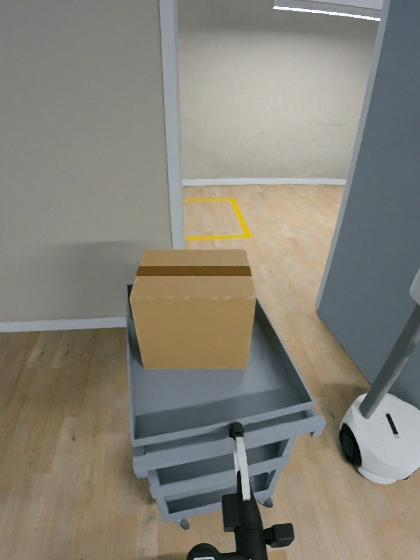

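Request:
move(blocking=false, cameras=[], r2={"base":{"translate_m":0.02,"strafe_m":0.2},"pace":"slow","contact_limits":{"translate_m":0.6}})

Request:
wait(seconds=5, cameras=["r2_head_camera"])

Scene clock: 368.37 s.
move: r2 moving
r1: as last shown
r1.lidar_m: 4.75 2.64 1.99 1.93 0.25 0.25 0.57 1.38 0.66 0.62 0.64 4.10
r1.motor_effort: lift_m=+21(21) arm_m=+4(5) wheel_0=-6(6) wheel_1=+6(6) wheel_2=+0(1)
r1.servo_current: wrist_yaw_rad=59(59) wrist_pitch_rad=46(46) wrist_roll_rad=46(59) gripper_m=59(59)
r1.contact_limits: strafe_m 0.6
r1.wrist_depth_mm: 878 891 891 891 891 878 891 / 866 854 854 866 866 866 878 / 842 831 854 854 854 866 842 / 820 831 831 820 831 820 820 / 820 809 798 831 809 809 809 / 788 798 591 198 788 778 788 / 768 778 180 179 162 778 768
r2.base_odometry: x=-2.574 y=-1.256 heading=-2.948
r2.turned_by_wheels: -0.001
r2.turned_by_imu: -0.001
r2.base_tilt: forward=-0.7 right=+0.1
r2.lidar_m: 0.36 0.37 1.92 1.82 1.89 2.51 4.19 4.23 3.08 2.91 0.94 0.45
r2.base_status: translate_m moving; strafe_m moving
r2.joint_positions: lift_m=+0.685 arm_m=+0.000 wrist_yaw_rad=-0.003 wrist_pitch_rad=+0.004 wrist_roll_rad=+1.568 gripper_m=-0.019
r2.joint_status: not commanded
r2.measured_speeds: translate_m=+0.005 strafe_m=+0.052 rotate_rad=+0.001 lift_m=+0.000 arm_m=+0.000 wrist_yaw_rad=-0.011 wrist_pitch_rad=+0.000 wrist_roll_rad=+0.000
r2.motor_effort: lift_m=+21(21) arm_m=+4(4) wheel_0=-9(10) wheel_1=+7(10) wheel_2=-10(10)
r2.servo_current: wrist_yaw_rad=52(52) wrist_pitch_rad=39(46) wrist_roll_rad=65(65) gripper_m=78(78)
r2.contact_limits: translate_m 0.6
r2.hand_pose: x=+0.4590 y=-0.0884 z=+0.8619 quat_wxyz=(+0.708, +0.706, +0.000, -0.003) (m; r2's base frame)
r2.wrist_depth_mm: - - - 199 265 285 285 / - - - 193 255 1618 1160 / - - - 187 249 1708 - / - - 442 182 242 842 - / 1464 442 442 178 236 820 - / - 445 187 172 181 - - / - 143 452 - 224 - -
pictures: none
No camera images: "cameras" was empty.

Scene clock: 371.07 s.
earlier move: r2 done
r1.base_odometry: x=-2.258 y=-0.477 heading=-2.372
r1.turned_by_wheels: +0.000
r1.turned_by_imu: +0.000
r1.base_tilt: forward=-1.6 right=+1.3
r1.lidar_m: 4.75 2.66 1.99 1.94 0.25 0.25 0.59 1.38 0.78 0.76 0.83 4.11
r1.base_status: not commanded
r1.joint_positions: lift_m=+0.700 arm_m=+0.000 wrist_yaw_rad=-0.003 wrist_pitch_rad=+1.403 wrist_roll_rad=-0.002 gripper_m=-0.019
r1.joint_status: not commanded
r1.measured_speeds: all 0
r1.motor_effort: lift_m=+21(21) arm_m=+4(5) wheel_0=-6(7) wheel_1=+6(6) wheel_2=+0(1)
r1.servo_current: wrist_yaw_rad=46(65) wrist_pitch_rad=39(52) wrist_roll_rad=59(65) gripper_m=52(59)
r1.contact_limits: strafe_m 0.6
r1.hand_pose: x=+0.2187 y=-0.0875 z=+0.5936 quat_wxyz=(+0.764, +0.000, +0.645, +0.000) (m; r1's base frame)
r1.wrist_depth_mm: 891 891 878 866 866 891 878 / 866 866 878 878 854 866 854 / 854 842 842 831 854 842 842 / 831 820 820 831 831 842 820 / 820 798 820 809 820 809 809 / 788 788 580 199 798 798 788 / 768 768 180 179 162 788 768
r2.base_odometry: x=-2.557 y=-1.443 heading=-2.948
r2.turned_by_wheels: +0.000
r2.turned_by_imu: +0.000
r2.base_tilt: forward=-0.7 right=+0.1
r2.lidar_m: 0.39 0.42 1.75 1.65 1.69 2.20 - 4.25 3.28 3.09 1.09 0.43
r2.base_status: done
r2.joint_positions: lift_m=+0.685 arm_m=+0.000 wrist_yaw_rad=-0.005 wrist_pitch_rad=+0.004 wrist_roll_rad=+1.568 gripper_m=-0.019
r2.joint_status: not commanded
r2.measured_speeds: all 0
r2.motor_effort: lift_m=+21(21) arm_m=+4(4) wheel_0=-8(15) wheel_1=+4(10) wheel_2=-5(12)
r2.servo_current: wrist_yaw_rad=59(65) wrist_pitch_rad=39(46) wrist_roll_rad=46(65) gripper_m=72(85)
r2.contact_limits: translate_m 0.6
r2.hand_pose: x=+0.4588 y=-0.0888 z=+0.8619 quat_wxyz=(+0.708, +0.706, +0.000, -0.003) (m; r2's base frame)
r2.wrist_depth_mm: - - - 167 227 1661 1160 / - - - 169 228 1576 - / - - 466 169 229 831 - / - 439 436 171 231 842 - / - 455 455 172 232 831 - / - 469 187 173 181 - - / - - - - 235 - -
wait: 2.70 of 5 s (r2 has come to rest)
pictures: r2_head_camera
Images, in order (width x height): r2_head_camera 420x560.

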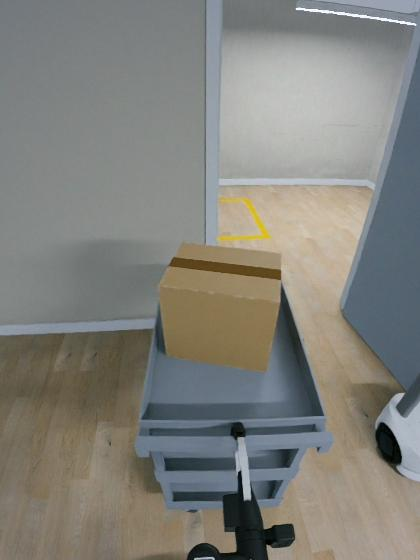

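Request:
move(blocking=false, cameras=[], r2={"base":{"translate_m":0.02,"strafe_m":0.17},"pace":"slow","contact_limits":{"translate_m":0.6}})

Request:
wait(seconds=5, cameras=[])

Request:
move(blocking=false, cameras=[], r2={"base":{"translate_m":0.2,"strafe_m":-0.06},"pace":"slow","contact_limits":{"translate_m":0.6}})

Request:
wait(seconds=5, cameras=["r2_head_camera","r1_head_left_camera"])

Scene clock: 379.23 s.
move: r2 moving
r1: as last shown
r1.base_tilt: forward=-1.6 right=+1.2
r1.lidar_m: 4.76 2.65 2.02 1.94 0.25 0.25 0.59 1.38 0.78 0.77 0.86 4.10
r1.motor_effort: lift_m=+21(21) arm_m=+4(5) wheel_0=-6(6) wheel_1=+6(6) wheel_2=+1(1)
r1.servo_current: wrist_yaw_rad=46(72) wrist_pitch_rad=46(46) wrist_roll_rad=46(52) gripper_m=52(59)
r1.contact_limits: strafe_m 0.6
r1.wrist_depth_mm: 904 891 891 878 891 891 878 / 866 866 866 866 878 878 866 / 854 842 842 854 842 854 842 / 820 831 820 831 831 831 831 / 809 798 809 820 820 820 820 / 809 788 585 198 788 788 798 / 768 768 180 180 162 768 778
r2.base_odometry: x=-2.556 y=-1.456 heading=-2.949
r2.turned_by_wheels: -0.001
r2.turned_by_imu: +0.000
r2.base_tilt: forward=-0.6 right=+0.1
r2.lidar_m: 0.40 0.39 1.70 1.62 1.67 2.23 - 4.25 3.29 3.11 1.09 0.43
r2.base_status: translate_m moving; strafe_m moving
r2.joint_positions: lift_m=+0.685 arm_m=+0.000 wrist_yaw_rad=-0.005 wrist_pitch_rad=+0.004 wrist_roll_rad=+1.568 gripper_m=-0.019
r2.joint_status: not commanded
r2.measured_speeds: translate_m=+0.007 strafe_m=+0.052 rotate_rad=+0.002 lift_m=+0.000 arm_m=+0.000 wrist_yaw_rad=+0.000 wrist_pitch_rad=+0.000 wrist_roll_rad=+0.000
r2.motor_effort: lift_m=+21(21) arm_m=+3(4) wheel_0=-12(13) wheel_1=+6(8) wheel_2=-8(8)
r2.servo_current: wrist_yaw_rad=59(65) wrist_pitch_rad=39(46) wrist_roll_rad=39(59) gripper_m=78(78)
r2.contact_limits: translate_m 0.6
r2.hand_pose: x=+0.4588 y=-0.0888 z=+0.8619 quat_wxyz=(+0.708, +0.706, +0.000, -0.003) (m; r2's base frame)
r2.wrist_depth_mm: - - - 167 227 1661 1160 / - - - 168 227 1537 - / - - 452 169 229 831 - / - 436 439 170 231 842 - / - 452 455 171 232 842 - / - 469 189 173 181 - - / - - - - 236 - -
pictures: none
No camera images: "cameras" was empty.

Scene clock: 381.63 s.
earlier move: r2 done
r1.base_odometry: x=-2.258 y=-0.477 heading=-2.372
r1.turned_by_wheels: +0.000
r1.turned_by_imu: +0.000
r1.base_tilt: forward=-1.6 right=+1.3
r1.lidar_m: 4.76 2.65 2.00 1.93 0.25 0.26 0.60 1.37 0.83 0.86 1.19 4.10
r1.base_status: not commanded
r1.joint_positions: lift_m=+0.700 arm_m=+0.000 wrist_yaw_rad=-0.003 wrist_pitch_rad=+1.403 wrist_roll_rad=-0.002 gripper_m=-0.019
r1.joint_status: not commanded
r1.measured_speeds: all 0
r1.motor_effort: lift_m=+21(21) arm_m=+5(5) wheel_0=-6(7) wheel_1=+6(6) wheel_2=+0(1)
r1.servo_current: wrist_yaw_rad=52(72) wrist_pitch_rad=46(59) wrist_roll_rad=52(65) gripper_m=46(65)
r1.contact_limits: strafe_m 0.6
r1.hand_pose: x=+0.2187 y=-0.0875 z=+0.5936 quat_wxyz=(+0.764, +0.000, +0.645, +0.000) (m; r1's base frame)
r1.wrist_depth_mm: 891 878 866 878 891 891 878 / 878 878 866 866 854 854 878 / 854 842 854 854 842 842 842 / 831 820 831 820 831 820 842 / 809 798 820 809 820 809 809 / 788 788 591 198 798 788 798 / 788 768 179 180 161 778 778
r2.base_odometry: x=-2.544 y=-1.613 heading=-2.948
r2.turned_by_wheels: +0.000
r2.turned_by_imu: +0.000
r2.base_tilt: forward=-0.6 right=+0.1
r2.lidar_m: 0.41 0.44 1.58 1.46 1.53 2.02 - 4.30 3.47 3.26 1.21 0.43
r2.base_status: done
r2.joint_positions: lift_m=+0.685 arm_m=+0.000 wrist_yaw_rad=-0.004 wrist_pitch_rad=+0.004 wrist_roll_rad=+1.568 gripper_m=-0.019
r2.joint_status: not commanded
r2.measured_speeds: all 0
r2.motor_effort: lift_m=+21(21) arm_m=+4(4) wheel_0=-6(14) wheel_1=+4(8) wheel_2=-5(8)
r2.servo_current: wrist_yaw_rad=46(65) wrist_pitch_rad=39(46) wrist_roll_rad=52(59) gripper_m=72(85)
r2.contact_limits: translate_m 0.6
r2.hand_pose: x=+0.4589 y=-0.0886 z=+0.8619 quat_wxyz=(+0.708, +0.706, +0.000, -0.003) (m; r2's base frame)
r2.wrist_depth_mm: - - - 143 198 1464 - / - - 484 148 206 750 - / - 413 415 153 212 - - / - 442 445 158 221 831 - / - 480 484 167 229 - - / - 504 187 171 181 - - / - - - - - - 484
wait: 2.40 of 5 s (r2 has come to rest)
pictures: none
No camera images: "cameras" was empty.

Scene clock: 382.13 s.
move: r2 moving
r1: as last shown
r1.base_tilt: forward=-1.6 right=+1.2
r1.lidar_m: 4.74 2.67 1.99 1.92 0.25 0.25 0.54 1.38 0.85 0.85 1.17 4.11
r1.motor_effort: lift_m=+21(21) arm_m=+4(5) wheel_0=-6(6) wheel_1=+6(6) wheel_2=+1(1)
r1.servo_current: wrist_yaw_rad=72(72) wrist_pitch_rad=46(52) wrist_roll_rad=52(59) gripper_m=52(59)
r1.contact_limits: strafe_m 0.6
r1.wrist_depth_mm: 891 878 891 891 891 891 891 / 866 878 854 866 866 854 878 / 842 842 842 842 842 842 842 / 820 831 831 831 820 831 831 / 809 820 788 798 809 809 809 / 788 788 591 199 788 778 788 / 778 768 180 179 162 778 788
r2.base_odometry: x=-2.556 y=-1.612 heading=-2.948
r2.turned_by_wheels: +0.000
r2.turned_by_imu: +0.001
r2.base_tilt: forward=-0.7 right=+0.1
r2.lidar_m: 0.41 0.45 1.57 1.47 1.53 2.05 - 4.25 3.46 3.27 1.22 0.41
r2.base_status: translate_m moving; strafe_m moving
r2.joint_positions: lift_m=+0.685 arm_m=+0.000 wrist_yaw_rad=-0.004 wrist_pitch_rad=+0.004 wrist_roll_rad=+1.568 gripper_m=-0.019
r2.joint_status: not commanded
r2.measured_speeds: translate_m=+0.049 strafe_m=-0.014 rotate_rad=+0.000 lift_m=+0.000 arm_m=+0.000 wrist_yaw_rad=+0.000 wrist_pitch_rad=+0.000 wrist_roll_rad=+0.000
r2.motor_effort: lift_m=+21(21) arm_m=+4(4) wheel_0=+13(14) wheel_1=+7(8) wheel_2=-16(16)
r2.servo_current: wrist_yaw_rad=59(59) wrist_pitch_rad=46(46) wrist_roll_rad=46(52) gripper_m=72(78)
r2.contact_limits: translate_m 0.6
r2.hand_pose: x=+0.4589 y=-0.0886 z=+0.8619 quat_wxyz=(+0.708, +0.706, +0.000, -0.003) (m; r2's base frame)
r2.wrist_depth_mm: - - - 141 196 1336 - / - - 492 146 203 759 - / - 413 413 150 210 - - / - 439 442 157 219 831 - / - 477 480 165 227 - - / - 508 189 168 179 - - / - 135 - - 244 - 488
pictures: none
No camera images: "cameras" was empty.

Scene clock: 384.97 s.
earlier move: r2 done
r1.base_odometry: x=-2.258 y=-0.477 heading=-2.372
r1.turned_by_wheels: +0.000
r1.turned_by_imu: +0.000
r1.base_tilt: forward=-1.6 right=+1.3
r1.lidar_m: 4.76 2.65 2.01 1.93 0.25 0.25 0.56 1.38 0.91 0.88 1.10 4.13
r1.base_status: not commanded
r1.joint_positions: lift_m=+0.700 arm_m=+0.000 wrist_yaw_rad=-0.003 wrist_pitch_rad=+1.403 wrist_roll_rad=-0.002 gripper_m=-0.019
r1.joint_status: not commanded
r1.measured_speeds: all 0
r1.motor_effort: lift_m=+21(21) arm_m=+4(5) wheel_0=-5(6) wheel_1=+6(6) wheel_2=+0(1)
r1.servo_current: wrist_yaw_rad=39(72) wrist_pitch_rad=46(52) wrist_roll_rad=52(65) gripper_m=52(59)
r1.contact_limits: strafe_m 0.6
r1.hand_pose: x=+0.2187 y=-0.0875 z=+0.5936 quat_wxyz=(+0.764, +0.000, +0.645, +0.000) (m; r1's base frame)
r1.wrist_depth_mm: 878 878 878 891 904 891 878 / 854 866 854 866 878 866 878 / 854 866 842 842 842 854 854 / 820 820 831 831 820 820 831 / 809 809 809 798 820 809 809 / 788 788 591 198 788 788 798 / 788 759 180 180 162 768 778
r2.base_odometry: x=-2.751 y=-1.593 heading=-2.948
r2.turned_by_wheels: +0.000
r2.turned_by_imu: +0.002
r2.base_tilt: forward=-0.6 right=+0.0
r2.lidar_m: 0.40 0.40 1.65 1.53 1.61 2.15 - 4.48 3.39 1.13 1.09 0.43
r2.base_status: done
r2.joint_positions: lift_m=+0.685 arm_m=+0.000 wrist_yaw_rad=+0.004 wrist_pitch_rad=+0.004 wrist_roll_rad=+1.568 gripper_m=-0.019
r2.joint_status: not commanded
r2.measured_speeds: all 0
r2.motor_effort: lift_m=+21(21) arm_m=+3(4) wheel_0=+8(15) wheel_1=+4(8) wheel_2=-5(17)
r2.servo_current: wrist_yaw_rad=46(59) wrist_pitch_rad=39(52) wrist_roll_rad=59(59) gripper_m=78(85)
r2.contact_limits: translate_m 0.6
r2.hand_pose: x=+0.4596 y=-0.0863 z=+0.8619 quat_wxyz=(+0.708, +0.706, +0.003, +0.000) (m; r2's base frame)
r2.wrist_depth_mm: - - - 173 235 1661 1138 / - - - 174 235 1708 508 / - - - 174 235 820 - / - 439 436 173 234 842 - / - 455 449 173 233 831 - / - 462 187 173 181 - - / - - 480 - 232 - -
wait: 2.83 of 5 s (r2 has come to rest)
pictures: r1_head_left_camera, r2_head_camera
Images, in order (width x height): r1_head_left_camera 420x672, r2_head_camera 420x560.

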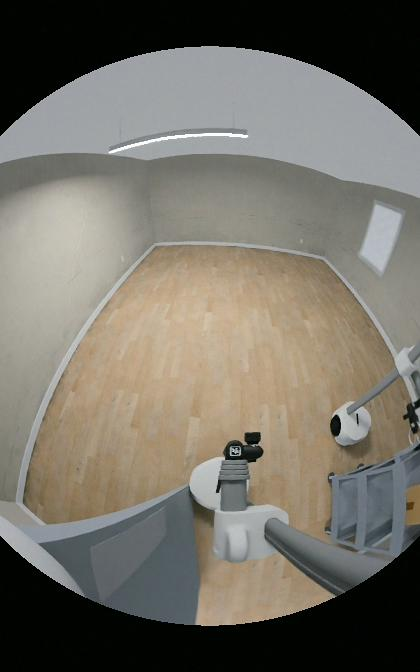

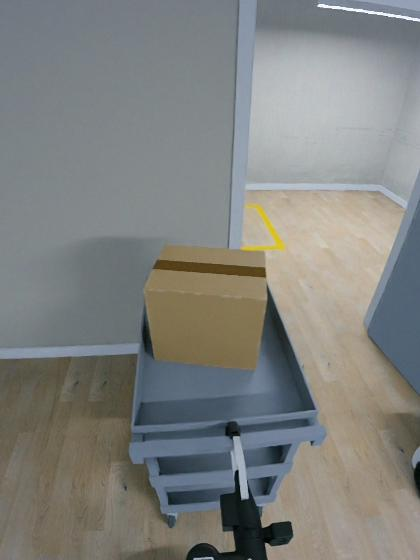

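Request:
move(blocking=false, cameras=[], r2={"base":{"translate_m":-0.6},"pace":"slow","contact_limits":{"translate_m":0.6}})

Request:
wait(seconds=8, cameras=[])

Request:
move(blocking=false, cameras=[], r2={"base":{"translate_m":0.08,"strafe_m":0.36},"pace":"slow","contact_limits":{"translate_m":0.6}})

Request:
wait(seconds=6, cameras=["r2_head_camera","r1_head_left_camera"])

Scene clock: 397.00 s.
move: r2 moving
r1: as last shown
r1.base_tilt: forward=-1.6 right=+1.2
r1.lidar_m: 4.76 2.68 2.00 1.93 0.25 0.25 0.58 1.38 0.93 0.89 1.08 4.11
r1.motor_effort: lift_m=+21(21) arm_m=+5(5) wheel_0=-6(6) wheel_1=+6(6) wheel_2=+0(1)
r1.servo_current: wrist_yaw_rad=52(59) wrist_pitch_rad=39(46) wrist_roll_rad=52(59) gripper_m=52(59)
r1.contact_limits: strafe_m 0.6
r1.wrist_depth_mm: 891 891 878 904 878 904 891 / 866 878 866 866 854 854 866 / 831 866 854 866 854 842 842 / 831 831 831 820 831 831 831 / 809 809 809 798 809 809 798 / 788 788 585 198 788 788 798 / 778 778 180 179 162 778 778
r2.base_odometry: x=-2.740 y=-1.590 heading=-2.947
r2.turned_by_wheels: +0.001
r2.turned_by_imu: +0.001
r2.base_tilt: forward=-0.7 right=+0.1
r2.lidar_m: 0.39 0.38 1.65 1.55 1.60 2.13 - 4.50 3.39 1.14 1.10 0.43
r2.base_status: translate_m moving
r2.joint_positions: lift_m=+0.685 arm_m=+0.000 wrist_yaw_rad=+0.005 wrist_pitch_rad=+0.004 wrist_roll_rad=+1.568 gripper_m=-0.019
r2.joint_status: not commanded
r2.measured_speeds: translate_m=-0.049 strafe_m=+0.000 rotate_rad=+0.002 lift_m=+0.000 arm_m=+0.000 wrist_yaw_rad=+0.008 wrist_pitch_rad=+0.000 wrist_roll_rad=+0.000
r2.motor_effort: lift_m=+21(21) arm_m=+4(4) wheel_0=-1(9) wheel_1=-6(7) wheel_2=+14(15)
r2.servo_current: wrist_yaw_rad=52(59) wrist_pitch_rad=46(46) wrist_roll_rad=46(52) gripper_m=72(78)
r2.contact_limits: translate_m 0.6
r2.hand_pose: x=+0.4597 y=-0.0859 z=+0.8619 quat_wxyz=(+0.708, +0.706, +0.003, +0.000) (m; r2's base frame)
r2.wrist_depth_mm: - - - 172 231 1708 1160 / - - - 172 232 1576 - / - - 647 172 233 820 - / - 436 439 172 233 831 - / - 455 452 173 233 842 - / - 466 186 173 181 - - / - - 488 - - - -
pictures: none
No camera images: "cameras" was empty.

Scene clock: 403.80 s.
earlier move: r2 done
r1.base_odometry: x=-2.258 y=-0.477 heading=-2.372
r1.turned_by_wheels: +0.000
r1.turned_by_imu: +0.000
r1.base_tilt: forward=-1.6 right=+1.3
r1.lidar_m: 4.74 2.69 2.00 1.92 0.25 0.25 0.58 1.40 1.56 0.84 0.92 4.11
r1.base_status: not commanded
r1.joint_positions: lift_m=+0.700 arm_m=+0.000 wrist_yaw_rad=-0.003 wrist_pitch_rad=+1.403 wrist_roll_rad=-0.002 gripper_m=-0.019
r1.joint_status: not commanded
r1.measured_speeds: all 0
r1.motor_effort: lift_m=+21(21) arm_m=+4(5) wheel_0=-6(7) wheel_1=+6(7) wheel_2=+0(1)
r1.servo_current: wrist_yaw_rad=46(72) wrist_pitch_rad=46(52) wrist_roll_rad=46(72) gripper_m=59(65)
r1.contact_limits: strafe_m 0.6
r1.hand_pose: x=+0.2187 y=-0.0875 z=+0.5936 quat_wxyz=(+0.764, +0.000, +0.645, +0.000) (m; r1's base frame)
r1.wrist_depth_mm: 904 878 904 891 891 891 891 / 866 866 854 866 854 854 866 / 854 842 854 854 842 842 842 / 831 831 831 831 820 831 831 / 809 809 809 809 809 809 820 / 788 788 591 199 778 788 788 / 768 778 180 179 162 778 788
r2.base_odometry: x=-2.163 y=-1.477 heading=-2.949
r2.turned_by_wheels: -0.001
r2.turned_by_imu: -0.002
r2.base_tilt: forward=-0.7 right=+0.1
r2.lidar_m: 0.39 0.43 1.62 1.52 1.56 2.07 3.81 3.88 3.43 3.23 1.37 0.42
r2.base_status: done
r2.joint_positions: lift_m=+0.685 arm_m=+0.000 wrist_yaw_rad=-0.003 wrist_pitch_rad=+0.004 wrist_roll_rad=+1.568 gripper_m=-0.019
r2.joint_status: not commanded
r2.measured_speeds: all 0
r2.motor_effort: lift_m=+21(21) arm_m=-3(4) wheel_0=-8(15) wheel_1=-6(9) wheel_2=+4(17)
r2.servo_current: wrist_yaw_rad=52(65) wrist_pitch_rad=39(52) wrist_roll_rad=52(65) gripper_m=72(85)
r2.contact_limits: translate_m 0.6
r2.hand_pose: x=+0.4590 y=-0.0882 z=+0.8619 quat_wxyz=(+0.708, +0.706, +0.000, -0.002) (m; r2's base frame)
r2.wrist_depth_mm: - - - 163 221 1618 1138 / 1863 - - 164 224 1576 - / - - 427 167 226 831 - / - 436 436 169 229 831 - / - 459 459 171 232 854 - / - 473 189 173 181 - - / - - - - - 1464 -
wait: 6.80 of 8 s (r2 has come to rest)
pictures: none
No camera images: "cameras" was empty.

Scene clock: 404.30 s.
move: r2 moving
r1: as last shown
r1.lidar_m: 4.76 2.65 1.97 1.93 0.25 0.26 0.56 1.38 1.54 0.83 0.92 4.13
r1.motor_effort: lift_m=+21(21) arm_m=+5(5) wheel_0=-6(6) wheel_1=+6(6) wheel_2=+1(1)
r1.servo_current: wrist_yaw_rad=59(59) wrist_pitch_rad=52(52) wrist_roll_rad=39(59) gripper_m=52(59)
r1.contact_limits: strafe_m 0.6
r1.wrist_depth_mm: 891 878 891 891 891 891 891 / 866 866 866 866 878 866 866 / 854 854 842 842 831 854 854 / 831 831 831 820 831 820 820 / 798 820 809 809 809 798 820 / 798 788 585 198 798 798 788 / 768 778 180 180 162 778 778
r2.base_odometry: x=-2.163 y=-1.490 heading=-2.950
r2.turned_by_wheels: -0.001
r2.turned_by_imu: -0.001
r2.base_tilt: forward=-0.7 right=+0.1
r2.lidar_m: 0.40 0.44 1.60 1.48 1.56 2.02 3.86 3.85 3.45 3.24 1.39 0.42
r2.base_status: translate_m moving; strafe_m moving
r2.joint_positions: lift_m=+0.685 arm_m=+0.000 wrist_yaw_rad=-0.007 wrist_pitch_rad=+0.004 wrist_roll_rad=+1.568 gripper_m=-0.019
r2.joint_status: not commanded
r2.measured_speeds: translate_m=+0.011 strafe_m=+0.050 rotate_rad=+0.000 lift_m=+0.000 arm_m=+0.000 wrist_yaw_rad=-0.005 wrist_pitch_rad=+0.000 wrist_roll_rad=+0.000
r2.motor_effort: lift_m=+21(21) arm_m=-3(4) wheel_0=-14(15) wheel_1=+6(9) wheel_2=-10(10)
r2.servo_current: wrist_yaw_rad=52(65) wrist_pitch_rad=39(52) wrist_roll_rad=46(52) gripper_m=78(78)
r2.contact_limits: translate_m 0.6
r2.hand_pose: x=+0.4587 y=-0.0893 z=+0.8619 quat_wxyz=(+0.708, +0.706, -0.001, -0.004) (m; r2's base frame)
r2.wrist_depth_mm: - - - 163 221 1661 1160 / 1863 - - 164 224 1464 - / 1863 - 427 167 227 831 - / - 436 442 169 229 831 - / - 459 459 171 232 842 - / - 477 188 173 181 - - / - - - - 236 1576 -
pictures: none
No camera images: "cameras" was empty.

Scene clock: 408.73 s.
earlier move: r2 done
r1.base_odometry: x=-2.258 y=-0.477 heading=-2.372
r1.turned_by_wheels: +0.000
r1.turned_by_imu: +0.000
r1.base_tilt: forward=-1.6 right=+1.3
r1.lidar_m: 4.75 2.66 1.99 1.94 0.25 0.25 0.57 1.38 1.53 0.93 1.12 4.10
r1.base_status: not commanded
r1.joint_positions: lift_m=+0.700 arm_m=+0.000 wrist_yaw_rad=-0.003 wrist_pitch_rad=+1.403 wrist_roll_rad=-0.002 gripper_m=-0.019
r1.joint_status: not commanded
r1.measured_speeds: all 0
r1.motor_effort: lift_m=+21(21) arm_m=+5(5) wheel_0=-6(7) wheel_1=+6(6) wheel_2=+0(1)
r1.servo_current: wrist_yaw_rad=33(72) wrist_pitch_rad=39(52) wrist_roll_rad=52(72) gripper_m=59(59)
r1.contact_limits: strafe_m 0.6
r1.hand_pose: x=+0.2187 y=-0.0875 z=+0.5936 quat_wxyz=(+0.764, +0.000, +0.645, +0.000) (m; r1's base frame)
r1.wrist_depth_mm: 878 891 878 891 891 878 891 / 854 854 866 854 866 878 854 / 854 854 842 842 854 854 854 / 831 831 820 831 831 842 842 / 809 809 798 809 820 809 798 / 809 798 585 198 788 788 788 / 778 778 180 179 162 768 778
r2.base_odometry: x=-2.172 y=-1.846 heading=-2.949
r2.turned_by_wheels: +0.001
r2.turned_by_imu: +0.001
r2.base_tilt: forward=-0.7 right=+0.1
r2.lidar_m: 0.45 1.76 1.25 1.15 1.21 1.61 3.80 3.96 3.79 3.58 1.64 0.34
r2.base_status: done
r2.joint_positions: lift_m=+0.685 arm_m=+0.000 wrist_yaw_rad=-0.007 wrist_pitch_rad=+0.004 wrist_roll_rad=+1.568 gripper_m=-0.019
r2.joint_status: not commanded
r2.measured_speeds: all 0
r2.motor_effort: lift_m=+21(21) arm_m=-3(4) wheel_0=-5(17) wheel_1=+3(9) wheel_2=-7(13)
r2.servo_current: wrist_yaw_rad=59(65) wrist_pitch_rad=39(52) wrist_roll_rad=52(65) gripper_m=72(85)
r2.contact_limits: translate_m 0.6
r2.hand_pose: x=+0.4587 y=-0.0894 z=+0.8619 quat_wxyz=(+0.708, +0.706, -0.001, -0.004) (m; r2's base frame)
r2.wrist_depth_mm: - 336 332 - 146 - - / 1708 373 375 - 160 - - / - 430 433 108 176 - - / - 488 508 120 197 - - / - - - 136 221 1618 517 / - - 182 156 181 1464 466 / - - - - - 364 407
wait: 4.43 of 6 s (r2 has come to rest)
pictures: r1_head_left_camera, r2_head_camera
Images, in order (width x height): r1_head_left_camera 420x672, r2_head_camera 420x560.

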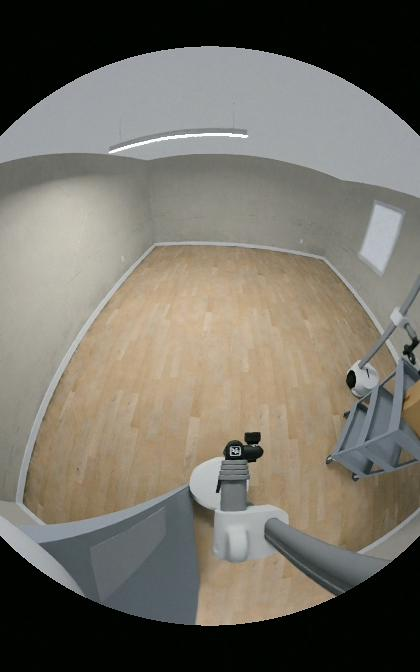

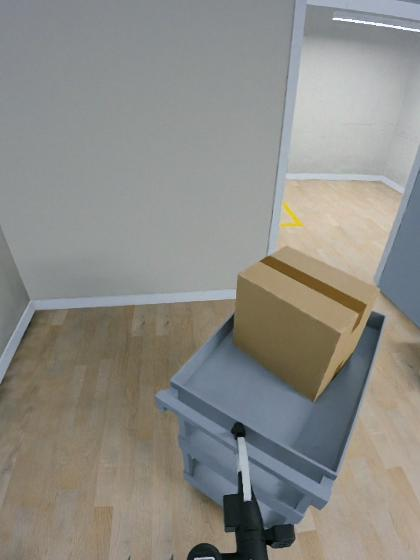

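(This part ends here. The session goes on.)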